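## Task

Unclip the two-pole circuit breaker labelled C40 from the rail and set it down in the tray; every other device has to still be clipped onto the rail at the end.

## Robot and tools

Robot: two arms, left_arm and right_arm, each ending in a parallel two-finger gripper with a wrist camera. Bases in the scene frame: left_arm at (+0.035, +0.294, 0) m, right_arm at (+0.035, -0.272, 0) m, both nearly unrotated. A camera stand sits behind the arms; loose objects may occasionally get a small nudge.

Frames. Scene frame: origin at table-top height halfway between the nominal bases, +x out over the table, +z up, left_arm on the +y side (arm names do not match image sides). Reported hand positions, orientations and targets use this frame. Motion offsets, however, use each arm's own Hand target axes: the gripper's fingers point along its +z, and they open and close along its y. end_effector_position is the point between the pads, roughly 1 cm short of the fingertips. Reported poses can be a few cm off, more when the arm is stretched.

Row layout (shared by execute_actions and move): one flat list of 14 numbers covering both arms, always all 14 even if one arm is idle. Order: left_arm dx, dy, dz, rx, ry, rz, opening, then right_arm in the same order. Pose numbers lie in [-1, 1] and are offsets, not poses, along the Hand target's own axes: 1.0 equals 0.6 m for dx, dy, dz and 180 degrees for the rotation vector rx, ry, rz. Opening is absolute: +1 fully open (0.094 m), -1 shut. Sending 0 for all six pose numbers asks nothing new of that arm; its opening number is still a command, so repeat the present value to keep it.

execute_actions(actions, cameras): actions is a list of actions; each action is a table of up to 15 rows, each row one 1/30 s step; a short table repeats its final row up to step 15. Every row in an action is measured from the Hand target at that action's start, not from the preceding row, and each new action restarts from the current Hand target, so the same offset sent twice moves twice. An empty actions list returns camera images and the full state. cameras names which views to return (cam_high, cam_left_wrist, cam_right_wrist, or ["all"]); an unknown name voids the call.

move(target, speed, blend, opening_speed, grip_force, blocking, cameras): target is one 14-number row or a list of up to 15 rows; all offsets count from the Hand targets at the move's start, not from the prior row. Grippers travel straight lines, turning the short way; all paths share a 10 s cap. speed is path top speed in m/s (0.002 to 2.9, default 0.25; turning up to twice that in rad/s), one value or one per target. blend (m) rounds corners in a list; 0 stops at each. opening_speed sets finger speed on the -1 to +1 scale per second (at least 0.2). grip_force is the newton limit per pad, 10 to 50, per arm or shared; it persists, and lower values close slowly. blocking=false returns early while the move continues. Paths do not avoid obstacles or the other arm; keep paths away from an arm's own base, which can whip the elbow around. Faster moves stray more and hit harder.

wait(seconds, cameras): lets time pass (0 to 3600 s) without new commands; returns early if a running move ends. stop(cameras): brakes a running move. zoom_image(camera, region): enlarges [x0, y0, x1, y1] pixels of the newest image of one camera (at most 504 by 504). finished_scene(scene): ends the current scene, given its number; irreversible. After ending the first scene, make no further call in that reply.

Results: each arm's end_effector_position (m) and end_effector_quat_wxyz, Hand target (last commanded pose after clipping, the base for the next offsets), Joint positions (last value is finger opening in m), Joint velocities (may read "within noise"), Joint torques (offset, scaled and noisy; joints 1 to 3 wrap at ±28 N m), grip_measured on the opening scale, Tool commands, motor temperatures, and for move a "move:" line with the ending (done, off_target, moving, held, fault) and limits (paced = pose clipped, held = steps withheld). done means at rest within 10 mm and 2 degrees. Neither done nor off_target tells you about contact.

Behaviour to expect: commanded orientation is clipped to 40 degrees from the current one each step. Friction and load can leave a gripper centimetres from its target; send the remaining distance as a new offset. A blocked arm keeps pushing until commanded back past its gripper. grip_measured follows the command even after contact, so it does not reveal a touch; a hard part reads up to about 3 mm narrow under full squeeze. Close slowly on fragile parts; release by commanding well above grip_measured. Full grip is about 50 to 64 N per pad.

Avoid: dropping or tossing parts, releasing while moving, fast impacts, shoving fixed or heavy things, letting anything leave the table, arms or grippers touching each other (closing on the other gripper's fingers counts), and strain on the wrist camera cables. Holding loads, stretched poses or pushing against blocks heats motors: a MOTOR HOT line appears at 75 °C, at 90 °C the arm folds and idles, at 100 °C it goes limp. Joint ranges (rad): waist -2.618 to 3.054, shoulder 0 to 3.142, elbow 0 to 3.142 (straight 2.901), wrist pitch and yaw ±1.571, wrist roll ±2.094.

Cameras: cam_high, cam_left_wrist, cam_right_wrist, each 896x504, with calibration (intrinsics and T_world_to_cam) given up front; wrist camera poses update as arms move and may lag during motion.

Each tool is called after "Call:" as name(argument=value, ...), one argument or row to a line, values as JSON.

## Session

Call:
execute_actions(
  actions=[],
)

Scene clock: 0.00 s.
left_arm: end_effector_position=(+0.4384, +0.3150, +0.1067) grip_measured=+1.000 end_effector_quat_wxyz=(+0.566, -0.033, +0.815, +0.119) | right_arm: end_effector_position=(+0.4393, -0.3093, +0.0961) grip_measured=+1.000 end_effector_quat_wxyz=(+0.543, +0.085, +0.832, -0.080)
Joint positions: left_arm=[-0.066 1.531 0.43 0.743 -0.317 0.05 0.094] | right_arm=[0.011 1.53 0.463 0.645 0.235 0.06 0.094]
Joint velocities: within noise
Joint torques (N m): no reading
Motor temperatures (°C): left_arm=[18 22 29 25 17 20 17] | right_arm=[22 23 36 20 22 17 21]
Heat: left arm: 29 °C; right arm: 36 °C.
Hand target: left_arm +0.4400, +0.3152, +0.1111; +0.570, -0.035, +0.812, +0.118 | right_arm +0.4412, -0.3096, +0.1012; +0.548, +0.086, +0.828, -0.080
Tool commands: left_gripper/opening=+1.0 right_gripper/opening=+1.0

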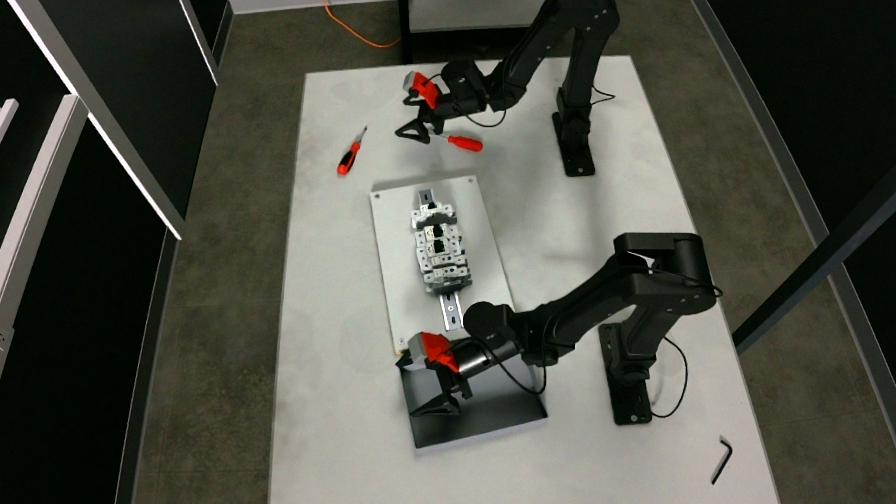

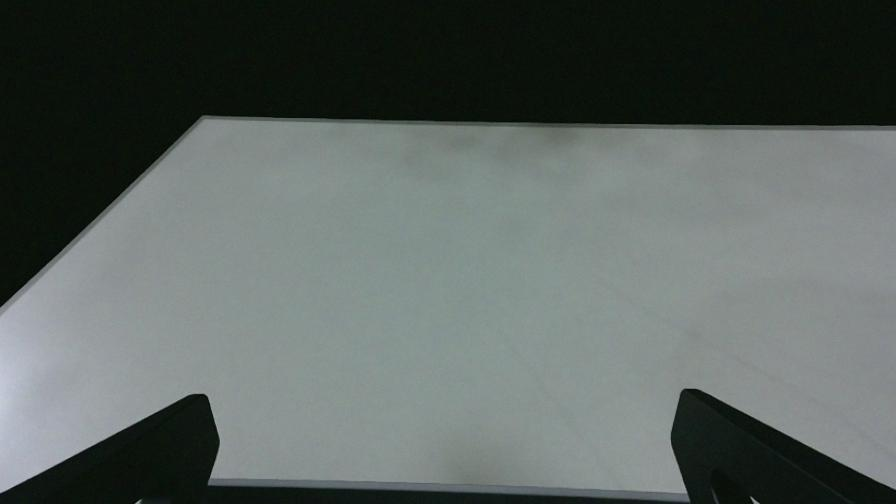

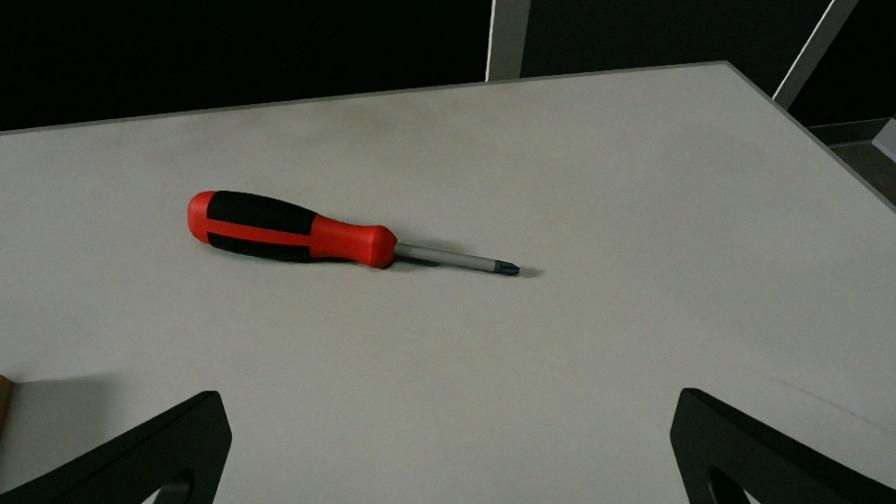

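Call:
zoom_image(
  camera="cam_high",
  region=[360, 170, 520, 350],
)

Call:
zoom_image(
  camera="cam_high",
  region=[400, 180, 490, 300],
)

Scaled by 2.800 from the camera's image (finer frame: 1280x720).

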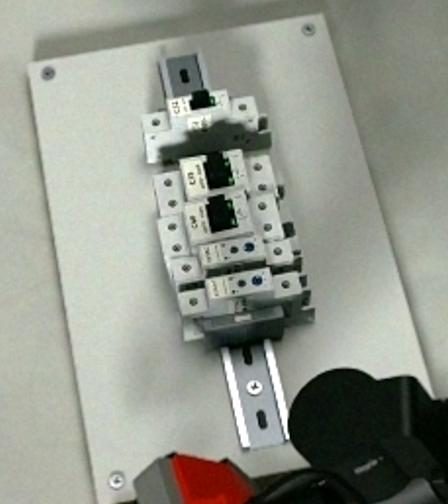

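Scaled by 4.200 from the camera's image (finer frame: 1280x720).

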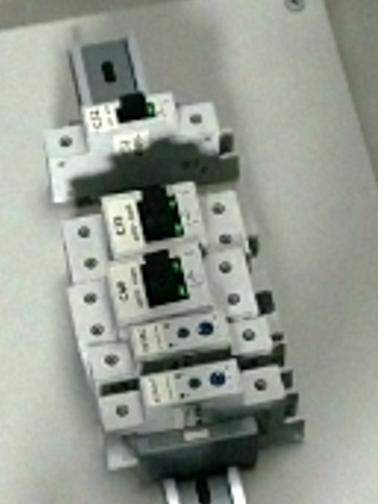

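Call:
move(
  target=[0.025,-0.217,-0.434,0.290,-0.047,0.1,1,0,0,0,0,0,0,1],
  cameras=["cam_left_wrist","cam_high"],
  speed=0.4,
)

Call:
zoom_image(
  camera="cam_high",
  region=[400, 180, 490, 300],
)

Scene clock: 27.27 s.
left_arm: end_effector_position=(+0.2216, +0.1292, +0.1434) grip_measured=+1.000 end_effector_quat_wxyz=(+0.544, +0.357, +0.743, -0.158) | right_arm: end_effector_position=(+0.4393, -0.3093, +0.0961) grip_measured=+1.000 end_effector_quat_wxyz=(+0.543, +0.085, +0.832, -0.080)
Joint positions: left_arm=[-0.694 0.281 0.205 -0.29 0.011 0.17 0.094] | right_arm=[0.011 1.53 0.463 0.645 0.235 0.06 0.094]
Joint torques (N m): left_arm=[-0.54 0.84 12.59 1.63 -0.06 -0.11] | right_arm=[0.03 -6.09 6.95 2.03 0.06 0.06]
Motor temperatures (°C): left_arm=[18 23 30 28 17 20 17] | right_arm=[22 23 37 26 21 17 21]
Heat: left arm: 30 °C; right arm: 37 °C.
Hand target: left_arm +0.2209, +0.1296, +0.1612; +0.559, +0.349, +0.734, -0.162 | right_arm +0.4412, -0.3096, +0.1012; +0.548, +0.086, +0.828, -0.080
Off the commanded pose: left_arm 0.018 m, 2 deg | right_arm 0.005 m, 1 deg.
move: off_target (left_arm)
cam_left_wrist: T_world_to_cam=[[-0.70674, -0.6875, -0.1669, 0.26729], [-0.4316, 0.60591, -0.66828, 0.15068], [0.56057, -0.40026, -0.72495, 0.12419]] pos_world=[0.18432, 0.14217, 0.23534]
Images, in order (width x height): cam_high 896x504, cam_left_wrist 896x504.

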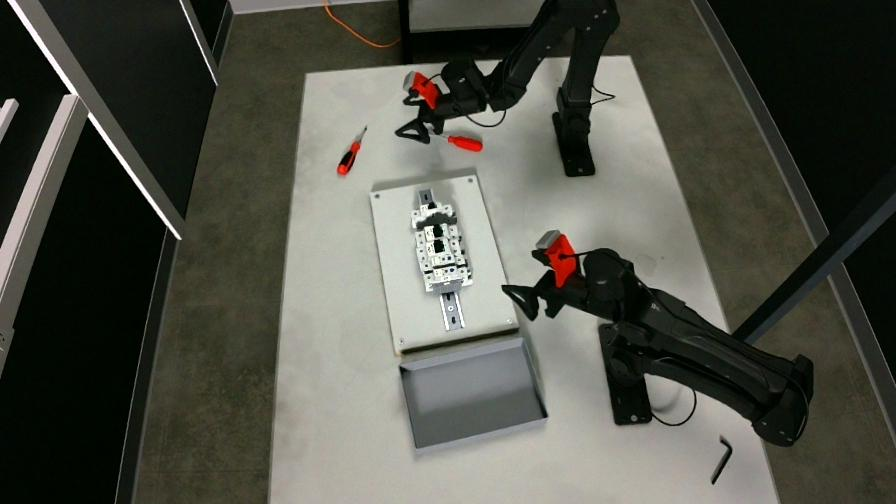

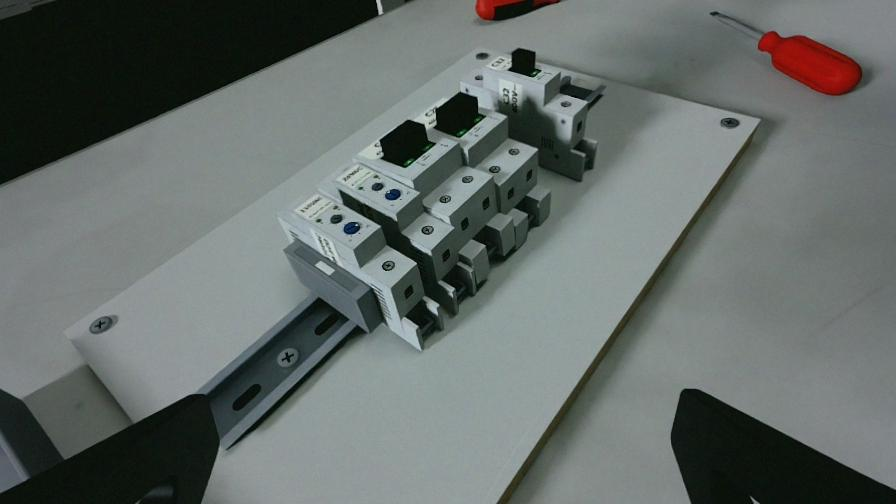

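Scaled by 4.200 from the camera's image (finer frame: 1280x720).

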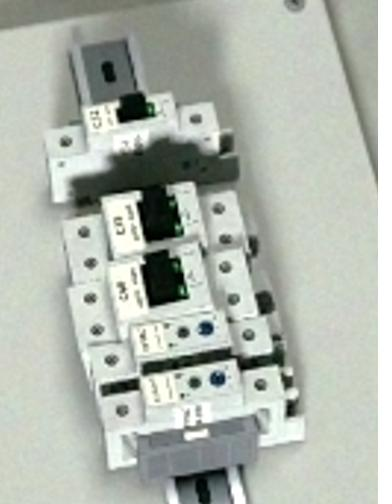

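Call:
zoom_image(
  camera="cam_left_wrist",
  region=[270, 60, 620, 360],
)

Call:
zoom_image(
  camera="cam_left_wrist",
  region=[360, 80, 560, 240],
)

Call:
zoom_image(
  camera="cam_left_wrist",
  region=[400, 190, 560, 350],
)

Scaled by 1.440 from the camera's image (finer frame: 1280x720).

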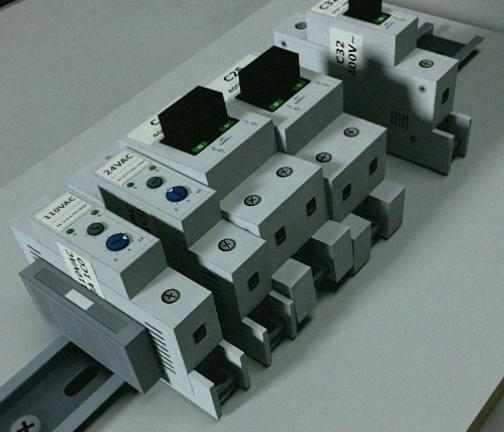

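Scaled by 2.520 from the camera's image (finer frame: 1280x720).

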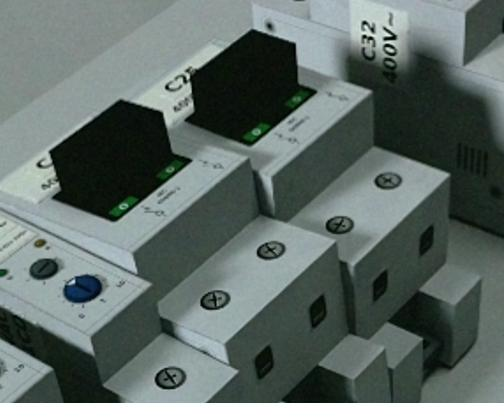

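Scaled by 3.150 from the camera's image (finer frame: 1280x720).

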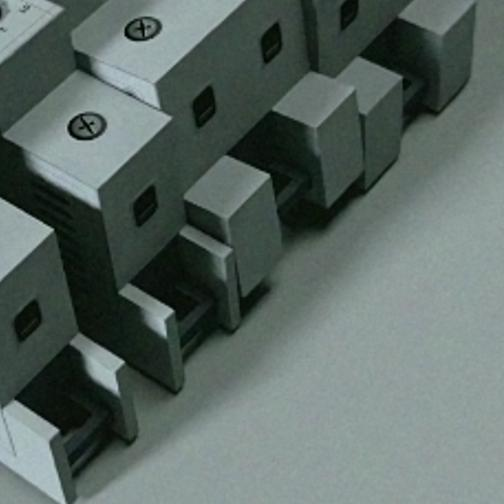

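Call:
move(
  target=[-0.168,0.024,0.293,0.176,0.36,0.162,1,0,0,0,0,0,0,1],
  cameras=["cam_left_wrist"],
  speed=0.4,
)

Call:
zoom_image(
  camera="cam_left_wrist",
  region=[200, 0, 700, 500],
)

Scene clock: 62.17 s.
left_arm: end_effector_position=(+0.3680, -0.0013, +0.2041) grip_measured=+1.000 end_effector_quat_wxyz=(+0.110, +0.664, +0.740, -0.001) | right_arm: end_effector_position=(+0.4393, -0.3093, +0.0961) grip_measured=+1.000 end_effector_quat_wxyz=(+0.543, +0.085, +0.832, -0.080)
Joint positions: left_arm=[-0.702 2.142 2.345 -1.553 0.002 0.737 0.094] | right_arm=[0.011 1.53 0.463 0.645 0.235 0.06 0.094]
Joint torques (N m): left_arm=[-0.46 -8.43 9.94 0.53 -0.02 0.09] | right_arm=[0.01 -6.09 6.94 2.02 0.07 0.06]
Heat: left arm: 33 °C; right arm: 37 °C.
Hand target: left_arm +0.3685, -0.0042, +0.2007; -0.001, +0.673, +0.740, +0.000 | right_arm +0.4412, -0.3096, +0.1012; +0.548, +0.086, +0.828, -0.080
Off the commanded pose: left_arm 0.004 m, 13 deg | right_arm 0.005 m, 1 deg.
joint sent to its limit (left arm) — joint 4 (wrist pitch), lower limit. The joint targets are off in orientation, not in position.
move: off_target (left_arm)
cam_left_wrist: T_world_to_cam=[[-0.98447, -0.10191, -0.14297, 0.38916], [-0.13941, 0.94873, 0.28367, 0.03209], [0.10673, 0.2992, -0.9482, 0.24737]] pos_world=[0.36119, -0.06479, 0.28109]

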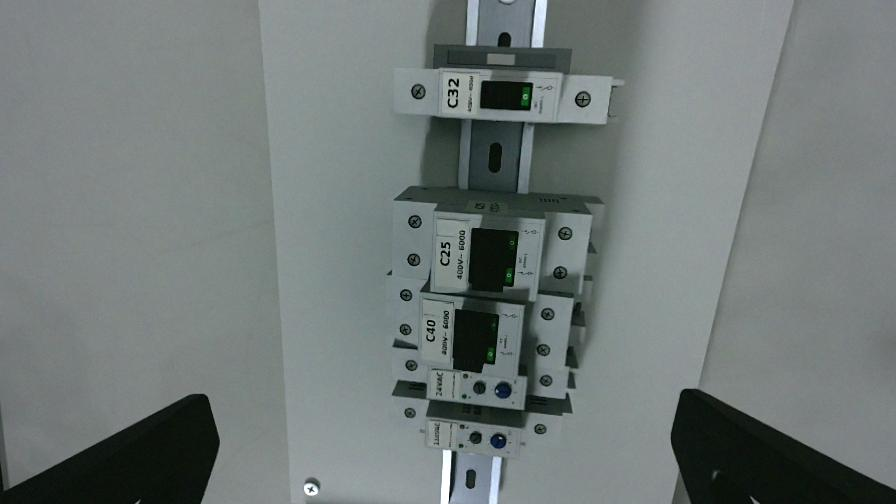

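Scaled by 1.008 from the camera's image (finer frame: 1280x720).

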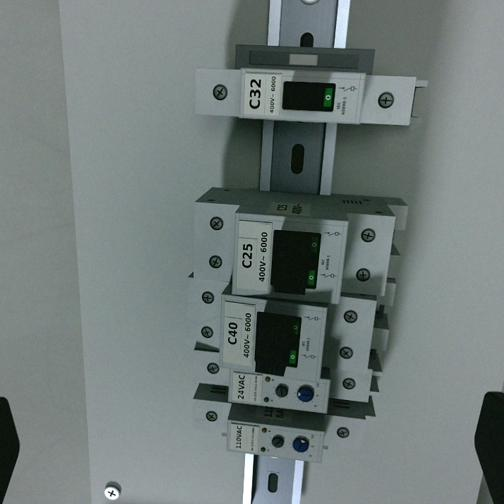

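Call:
move(
  target=[0.057,0.005,0.118,0,0,0,1,0,0,0,0,0,0,1],
  cameras=["cam_left_wrist"],
)

Call:
zoom_image(
  camera="cam_left_wrist",
  region=[300, 204, 700, 504],
)

Scene clock: 74.00 s.
left_arm: end_effector_position=(+0.3663, +0.0322, +0.1389) grip_measured=+1.000 end_effector_quat_wxyz=(+0.005, +0.669, +0.743, +0.001) | right_arm: end_effector_position=(+0.4393, -0.3093, +0.0961) grip_measured=+1.000 end_effector_quat_wxyz=(+0.543, +0.085, +0.832, -0.080)
Joint positions: left_arm=[-0.647 2.196 2.183 -1.549 -0.001 0.796 0.094] | right_arm=[0.011 1.53 0.463 0.645 0.235 0.06 0.094]
Joint torques (N m): left_arm=[-0.05 -9.17 7.02 0.42 0.01 0.13] | right_arm=[0.03 -6.09 6.89 2.03 0.07 0.06]
Heat: left arm: 33 °C; right arm: 37 °C.
Hand target: left_arm +0.3682, +0.0302, +0.1300; -0.001, +0.673, +0.740, +0.000 | right_arm +0.4412, -0.3096, +0.1012; +0.548, +0.086, +0.828, -0.080
Off the commanded pose: left_arm 0.009 m, 1 deg | right_arm 0.005 m, 1 deg.
move: done
cam_left_wrist: T_world_to_cam=[[-0.99607, -0.0885, -0.00292, 0.36605], [-0.08102, 0.89756, 0.43339, -0.02207], [-0.03573, 0.43192, -0.9012, 0.21713]] pos_world=[0.37058, -0.04158, 0.20631]

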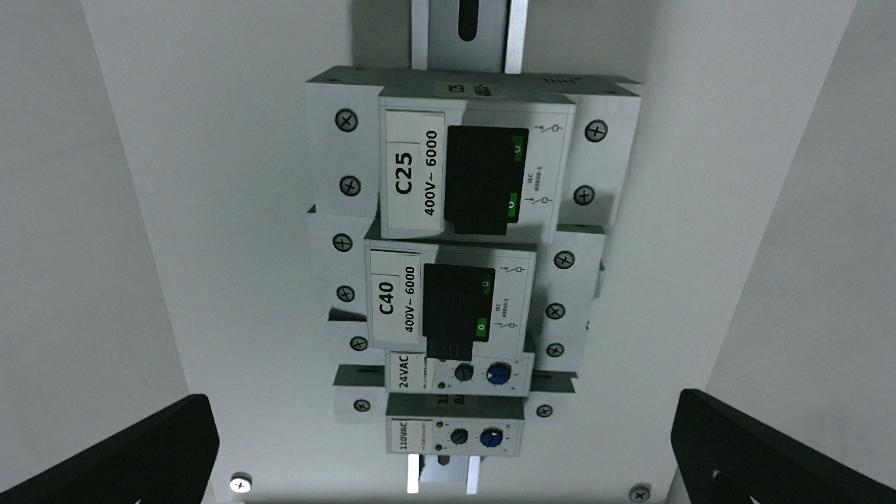

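Scaled by 1.260 from the camera's image (finer frame: 1280x720).

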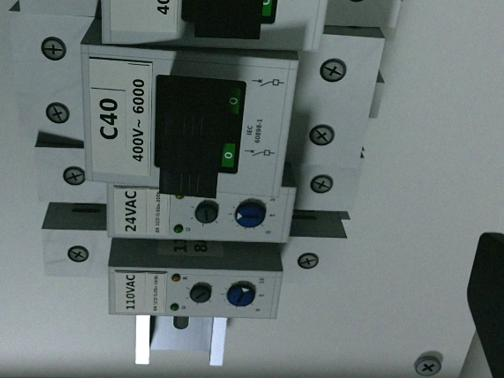

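Call:
move(
  target=[
    [-0.008,-0.004,0.078,0,0,0,1,0,0,0,0,0,0,1],
    [-0.008,-0.004,0.078,0,0,0,-0.2,0,0,0,0,0,0,1],
  ],
  cameras=["cam_left_wrist"],
  speed=0.12,
  opening_speed=1,
)

Scene clock: 82.37 s.
left_arm: end_effector_position=(+0.3617, +0.0259, +0.0877) grip_measured=+0.387 end_effector_quat_wxyz=(-0.007, +0.674, +0.738, -0.006) | right_arm: end_effector_position=(+0.4393, -0.3093, +0.0961) grip_measured=+1.000 end_effector_quat_wxyz=(+0.543, +0.085, +0.832, -0.080)
Joint positions: left_arm=[-0.66 2.196 1.978 -1.367 0.011 0.797 0.065] | right_arm=[0.011 1.53 0.463 0.645 0.235 0.06 0.094]
Joint torques (N m): left_arm=[0.06 -10.48 6.37 0.53 -0.1 -0.04] | right_arm=[0.02 -6.12 6.93 2.03 0.06 0.06]
Heat: left arm: 32 °C; right arm: 37 °C.
Hand target: left_arm +0.3662, +0.0251, +0.0832; +0.000, +0.673, +0.740, +0.000 | right_arm +0.4412, -0.3096, +0.1012; +0.548, +0.086, +0.828, -0.080
Off the commanded pose: left_arm 0.006 m, 1 deg | right_arm 0.005 m, 1 deg.
move: done
cam_left_wrist: T_world_to_cam=[[-0.99696, -0.07458, 0.02267, 0.35845], [-0.05701, 0.89601, 0.44037, -0.00381], [-0.05316, 0.43773, -0.89753, 0.17936]] pos_world=[0.36668, -0.04837, 0.15453]

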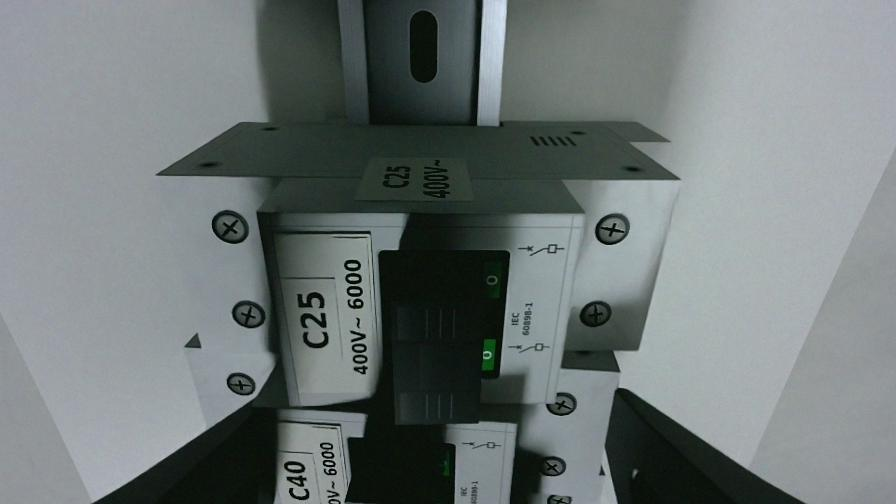

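Call:
move(
  target=[
    [0,0,0,0,0,0,0.9,0,0,0,0,0,0,1],
    [0.005,0.0125,0,0,0,0,0.9,0,0,0,0,0,0,1],
    [0.005,0.0125,0,0,0,0,-0.3,0,0,0,0,0,0,1],
  ],
  cameras=["cam_left_wrist"],
  speed=0.12,
  opening_speed=1,
)

Scene clock: 95.37 s.
left_arm: end_effector_position=(+0.3632, +0.0292, +0.0877) grip_measured=+0.395 end_effector_quat_wxyz=(-0.008, +0.673, +0.740, -0.012) | right_arm: end_effector_position=(+0.4393, -0.3093, +0.0961) grip_measured=+1.000 end_effector_quat_wxyz=(+0.543, +0.085, +0.832, -0.080)
Joint positions: left_arm=[-0.647 2.196 1.978 -1.371 0.022 0.806 0.066] | right_arm=[0.011 1.53 0.463 0.645 0.235 0.06 0.094]
Joint torques (N m): left_arm=[0.49 -9.47 8.44 0.47 -0.2 0.06] | right_arm=[0.02 -6.12 6.91 2.03 0.07 0.06]
Motor temperatures (°C): left_arm=[18 28 31 26 17 20 18] | right_arm=[22 23 37 29 21 17 20]
Heat: left arm: 31 °C; right arm: 37 °C.
Hand target: left_arm +0.3734, +0.0288, +0.0832; +0.000, +0.673, +0.740, +0.000 | right_arm +0.4412, -0.3096, +0.1012; +0.548, +0.086, +0.828, -0.080
Off the commanded pose: left_arm 0.011 m, 2 deg | right_arm 0.005 m, 1 deg.
move: off_target (left_arm)
cam_left_wrist: T_world_to_cam=[[-0.99636, -0.0787, 0.03274, 0.35927], [-0.05669, 0.89865, 0.43498, -0.00634], [-0.06365, 0.43154, -0.89985, 0.18221]] pos_world=[0.3692, -0.04466, 0.15496]

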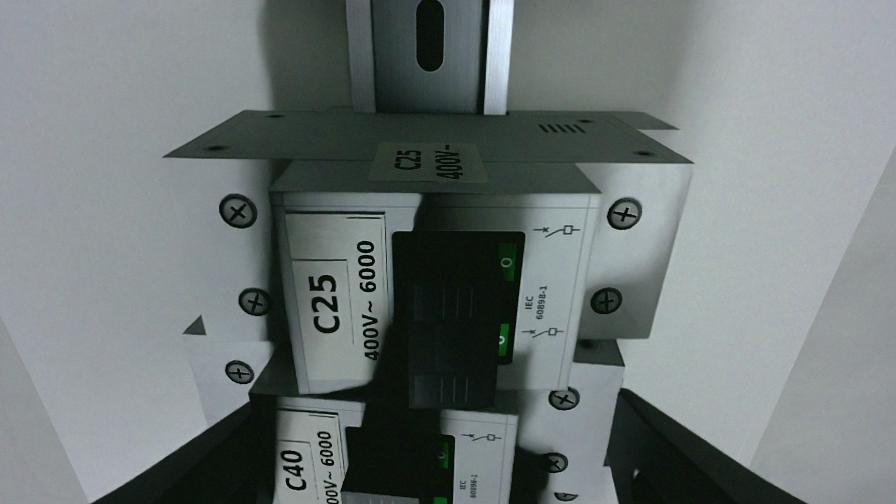

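Call:
move(
  target=[
    [0,-0.01,0,0,0,0,0.6,0,0,0,0,0,0,1],
    [0,0.002,-0.025,0,0,0,0.6,0,0,0,0,0,0,1],
    [0,0.002,-0.002,0,0,0,0.6,0,0,0,0,0,0,1],
    [0,0.002,-0.002,0,0,0,-0.4,0,0,0,0,0,0,1],
  ],
  cameras=["cam_left_wrist"],
  speed=0.12,
  opening_speed=1,
)

Scene clock: 108.57 s.
left_arm: end_effector_position=(+0.3726, +0.0272, +0.0963) grip_measured=-0.060 end_effector_quat_wxyz=(+0.009, +0.672, +0.740, -0.001) | right_arm: end_effector_position=(+0.4393, -0.3093, +0.0961) grip_measured=+1.000 end_effector_quat_wxyz=(+0.543, +0.085, +0.832, -0.080)
Joint positions: left_arm=[-0.645 2.196 2.012 -1.37 0.002 0.806 0.044] | right_arm=[0.011 1.53 0.463 0.645 0.235 0.06 0.094]
Joint torques (N m): left_arm=[0.49 -9.22 6.49 0.45 -0.03 0.08] | right_arm=[0.02 -6.11 6.93 2.03 0.07 0.05]
Heat: left arm: 31 °C; right arm: 37 °C.
Hand target: left_arm +0.3745, +0.0290, +0.0844; -0.001, +0.673, +0.740, +0.000 | right_arm +0.4412, -0.3096, +0.1012; +0.548, +0.086, +0.828, -0.080
Off the commanded pose: left_arm 0.012 m, 1 deg | right_arm 0.005 m, 1 deg.
move: off_target (left_arm); target 4's new opening was sent with left_arm's hand 0.012 m and 1 deg from that target
cam_left_wrist: T_world_to_cam=[[-0.99677, -0.08007, -0.0065, 0.37212], [-0.0752, 0.90151, 0.42618, -0.0002], [-0.02826, 0.42529, -0.90462, 0.17878]] pos_world=[0.37595, -0.04606, 0.16423]

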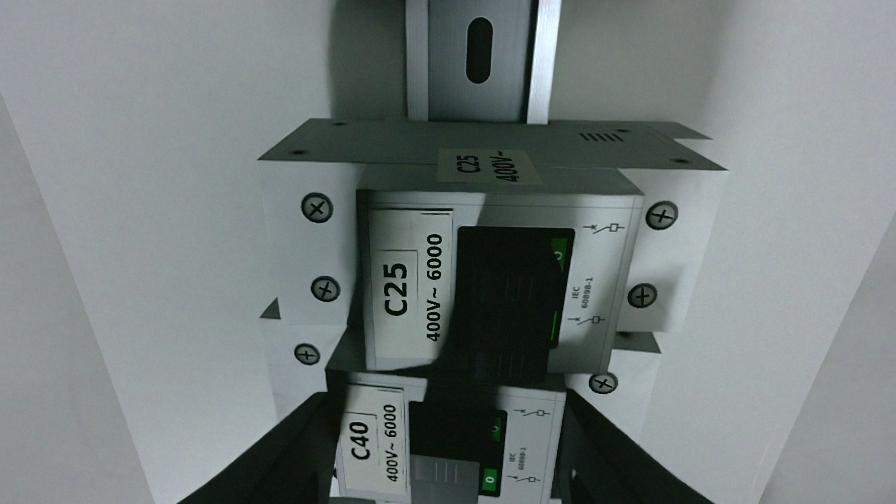

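Call:
move(
  target=[0,0.035,-0.04,0.1,0,0,-0.4,0,0,0,0,0,0,1],
  cameras=["cam_left_wrist","cam_high"],
  speed=0.08,
)

Call:
zoom_image(
  camera="cam_high",
  region=[360, 170, 520, 350],
)

Scene clock: 117.73 s.
left_arm: end_effector_position=(+0.3866, +0.0317, +0.1022) grip_measured=-0.060 end_effector_quat_wxyz=(-0.015, +0.667, +0.738, -0.096) | right_arm: end_effector_position=(+0.4393, -0.3093, +0.0961) grip_measured=+1.000 end_effector_quat_wxyz=(+0.543, +0.085, +0.832, -0.080)
Joint positions: left_arm=[-0.543 2.345 2.271 -1.559 0.184 0.909 0.044] | right_arm=[0.011 1.53 0.463 0.645 0.235 0.06 0.094]
Joint torques (N m): left_arm=[1.48 -10.58 11.63 0.06 0.22 0] | right_arm=[0.03 -6.09 6.91 2.03 0.07 0.06]
Heat: left arm: 31 °C; right arm: 37 °C.
Hand target: left_arm +0.3954, +0.0309, +0.1083; -0.106, +0.664, +0.731, -0.116 | right_arm +0.4412, -0.3096, +0.1012; +0.548, +0.086, +0.828, -0.080
Off the commanded pose: left_arm 0.011 m, 11 deg | right_arm 0.005 m, 1 deg.
joint sent to its limit (left arm) — joint 4 (wrist pitch), lower limit. The joint targets are off in orientation, not in position.
move: off_target (left_arm)
cam_left_wrist: T_world_to_cam=[[-0.98365, -0.07472, 0.16388, 0.36382], [-0.01624, 0.94298, 0.33244, -0.02008], [-0.17938, 0.32434, -0.92878, 0.24673]] pos_world=[0.4018, -0.0339, 0.17621]
Images, in order (width x height): cam_high 896x504, cam_left_wrist 896x504.

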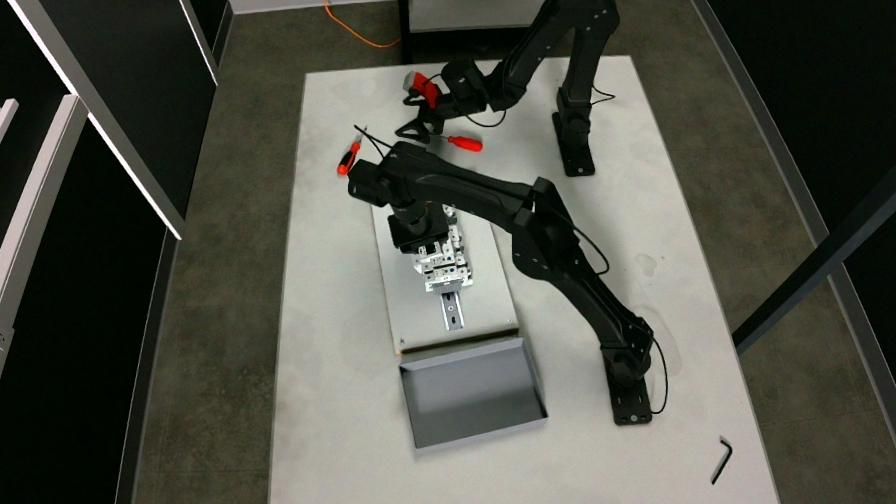

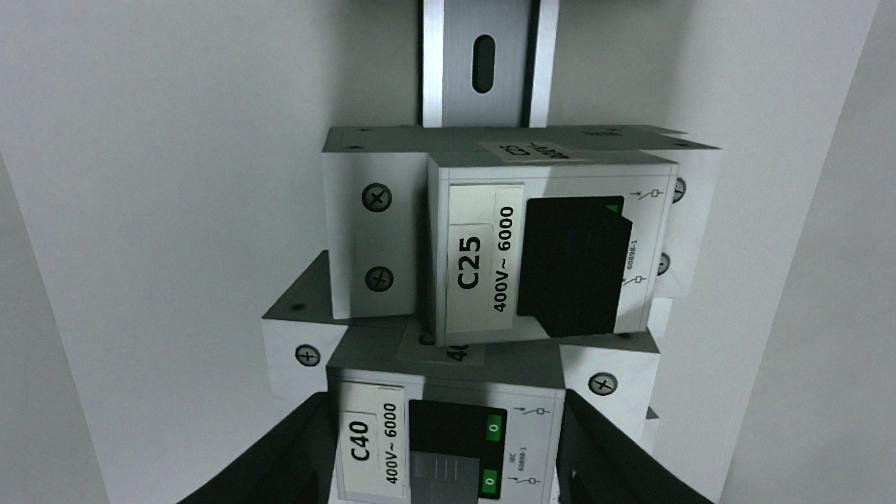

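Scaled by 2.800 from the camera's image (finer frame: 1280x720).

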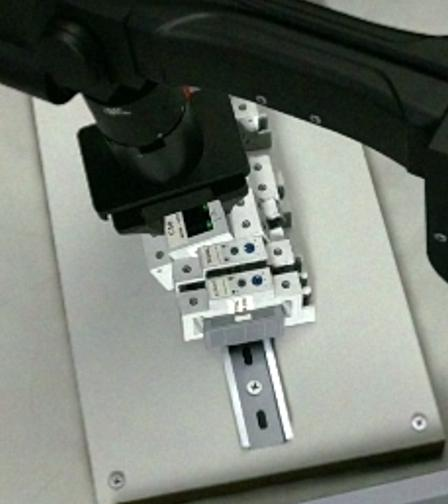

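Call:
move(
  target=[
    [0,0.016,-0.032,0,0,0,-0.4,0,0,0,0,0,0,1],
    [-0.002,-0.023,-0.15,0,0,0,-0.4,0,0,0,0,0,0,1],
    [0.44,-0.093,-0.127,-0.1,0,0,-0.4,0,0,0,0,0,0,1],
  ],
  cameras=["cam_left_wrist","cam_high"],
  speed=[0.08,0.15,0.25],
  blend=[0.01,0.02,0],
)

Call:
zoom_image(
  camera="cam_high",
  region=[360, 170, 620, 460],
)

Scene clock: 132.70 s.
left_arm: end_effector_position=(+0.3459, +0.2930, +0.1871) grip_measured=-0.060 end_effector_quat_wxyz=(-0.004, +0.669, +0.743, +0.004) | right_arm: end_effector_position=(+0.4393, -0.3093, +0.0961) grip_measured=+1.000 end_effector_quat_wxyz=(+0.543, +0.085, +0.832, -0.080)
Joint positions: left_arm=[0.012 1.748 1.745 -1.568 -0.011 1.453 0.044] | right_arm=[0.011 1.53 0.463 0.645 0.235 0.06 0.094]
Joint torques (N m): left_arm=[-0.09 -10.17 6.6 0.27 0.08 0.07] | right_arm=[0.02 -6.08 6.94 2.05 0.06 0.06]
Heat: left arm: 33 °C; right arm: 37 °C.
Hand target: left_arm +0.3411, +0.2909, +0.1983; -0.001, +0.672, +0.740, +0.000 | right_arm +0.4412, -0.3096, +0.1012; +0.548, +0.086, +0.828, -0.080
Off the commanded pose: left_arm 0.012 m, 1 deg | right_arm 0.005 m, 1 deg.
joint sent to its limit (left arm) — joint 4 (wrist pitch), lower limit. The joint targets still meet the commanded pose.
move: off_target (left_arm)
cam_left_wrist: T_world_to_cam=[[-0.99596, -0.08969, 0.0044, 0.36793], [-0.07822, 0.89061, 0.44799, -0.28026], [-0.0441, 0.44584, -0.89403, 0.14467]] pos_world=[0.3509, 0.2181, 0.25328]
Images, in order (width x height): cam_high 896x504, cam_left_wrist 896x504.

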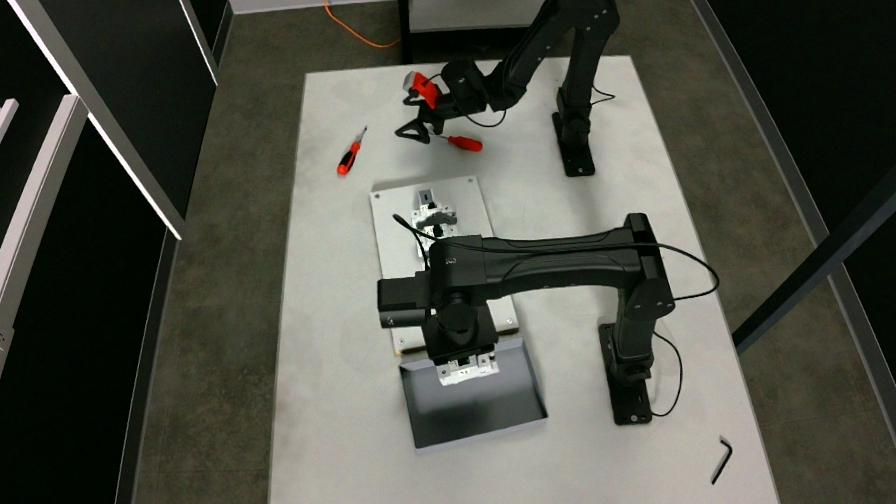

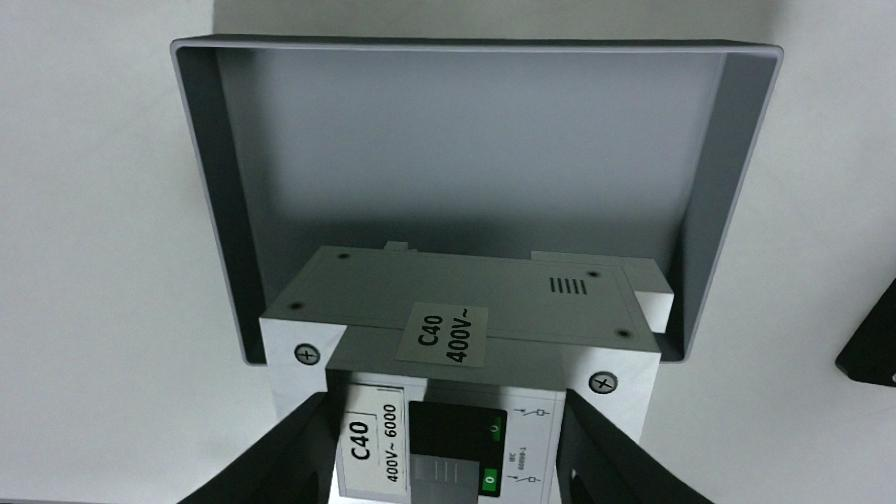

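Scaled by 1.738 from the camera's image (finer frame: 1280x720).

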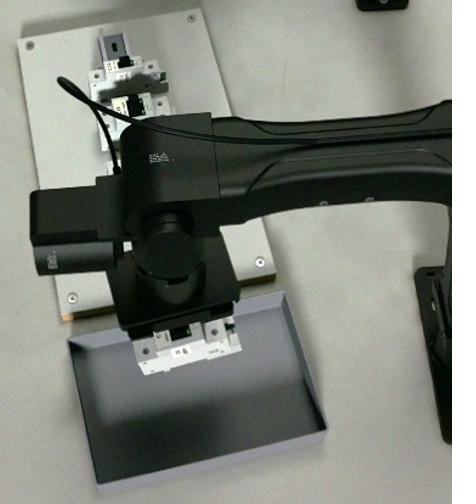

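Call:
move(
  target=[
    [0,0,0.17,0,0,0,-0.4,0,0,0,0,0,0,1],
    [0,0,0.235,0,0,0,-0.4,0,0,0,0,0,0,1],
  ],
  cameras=["cam_left_wrist"],
  speed=[0.15,0.04],
  blend=0.01,
)

Scene clock: 141.27 s.
left_arm: end_effector_position=(+0.3370, +0.2930, +0.0731) grip_measured=-0.060 end_effector_quat_wxyz=(-0.007, +0.670, +0.743, +0.001) | right_arm: end_effector_position=(+0.4393, -0.3093, +0.0961) grip_measured=+1.000 end_effector_quat_wxyz=(+0.543, +0.085, +0.832, -0.080)
Joint positions: left_arm=[0.011 1.72 1.256 -1.117 -0.011 1.455 0.044] | right_arm=[0.011 1.53 0.463 0.645 0.235 0.06 0.094]
Joint torques (N m): left_arm=[-0.08 -5.31 3.92 0.93 0.08 0.11] | right_arm=[0.03 -6.12 6.91 2.04 0.06 0.06]
Heat: left arm: 32 °C; right arm: 37 °C.
Hand target: left_arm +0.3408, +0.2909, +0.0572; -0.001, +0.673, +0.740, +0.000 | right_arm +0.4412, -0.3096, +0.1012; +0.548, +0.086, +0.828, -0.080
Off the commanded pose: left_arm 0.016 m, 1 deg | right_arm 0.005 m, 1 deg.
move: off_target (left_arm)
cam_left_wrist: T_world_to_cam=[[-0.99605, -0.08781, 0.01351, 0.35832], [-0.07244, 0.89075, 0.44869, -0.23193], [-0.05143, 0.44593, -0.89359, 0.04473]] pos_world=[0.3424, 0.21811, 0.13919]

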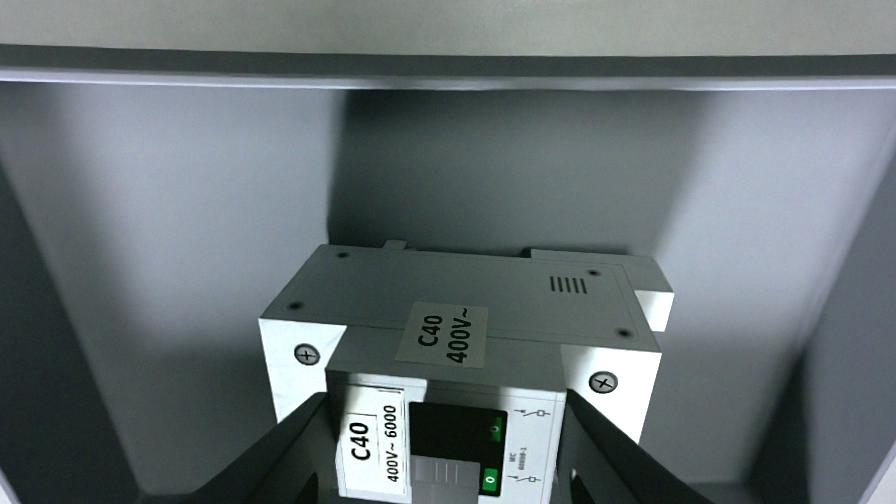

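Call:
move(
  target=[
    [0,0,0,0,0,0,0.4,0,0,0,0,0,0,1],
    [0,0,-0.15,0,0,0,0.4,0,0,0,0,0,0,1],
  ],
  cameras=["cam_high"],
  opening_speed=1,
)

Call:
zoom_image(
  camera="cam_high",
  region=[360, 170, 620, 460],
)

Call:
finished_scene(
  scene=1,
)

Scene clock: 147.03 s.
left_arm: end_effector_position=(+0.3394, +0.2927, +0.1367) grip_measured=+0.398 end_effector_quat_wxyz=(-0.011, +0.669, +0.743, -0.004) | right_arm: end_effector_position=(+0.4393, -0.3093, +0.0961) grip_measured=+1.000 end_effector_quat_wxyz=(+0.543, +0.085, +0.832, -0.080)
Joint positions: left_arm=[0.012 1.716 1.505 -1.381 -0.009 1.455 0.066] | right_arm=[0.011 1.53 0.463 0.645 0.235 0.06 0.094]
Joint torques (N m): left_arm=[-0.09 -7.61 9.98 0.03 0.07 0.1] | right_arm=[0.06 -6.08 6.95 2.03 0.06 0.06]
Heat: left arm: 32 °C; right arm: 37 °C.
Hand target: left_arm +0.3410, +0.2909, +0.1472; -0.001, +0.672, +0.740, +0.000 | right_arm +0.4412, -0.3096, +0.1012; +0.548, +0.086, +0.828, -0.080
Off the commanded pose: left_arm 0.011 m, 1 deg | right_arm 0.005 m, 1 deg.
move: off_target (left_arm)

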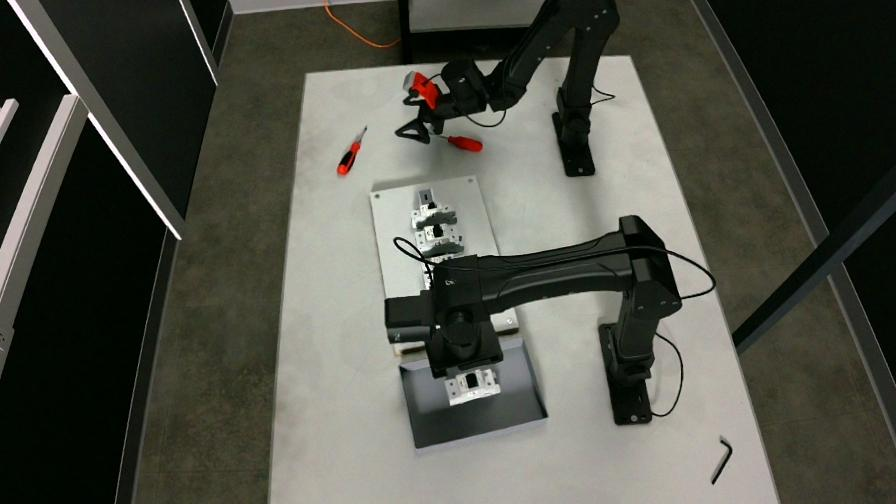

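Scaled by 1.738 from the camera's image (finer frame: 1280x720).

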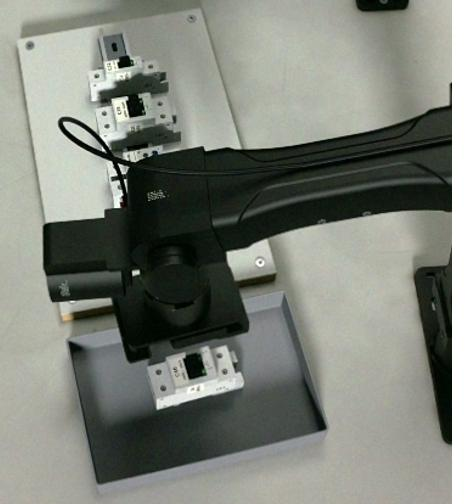

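The scene is finished: the task was done.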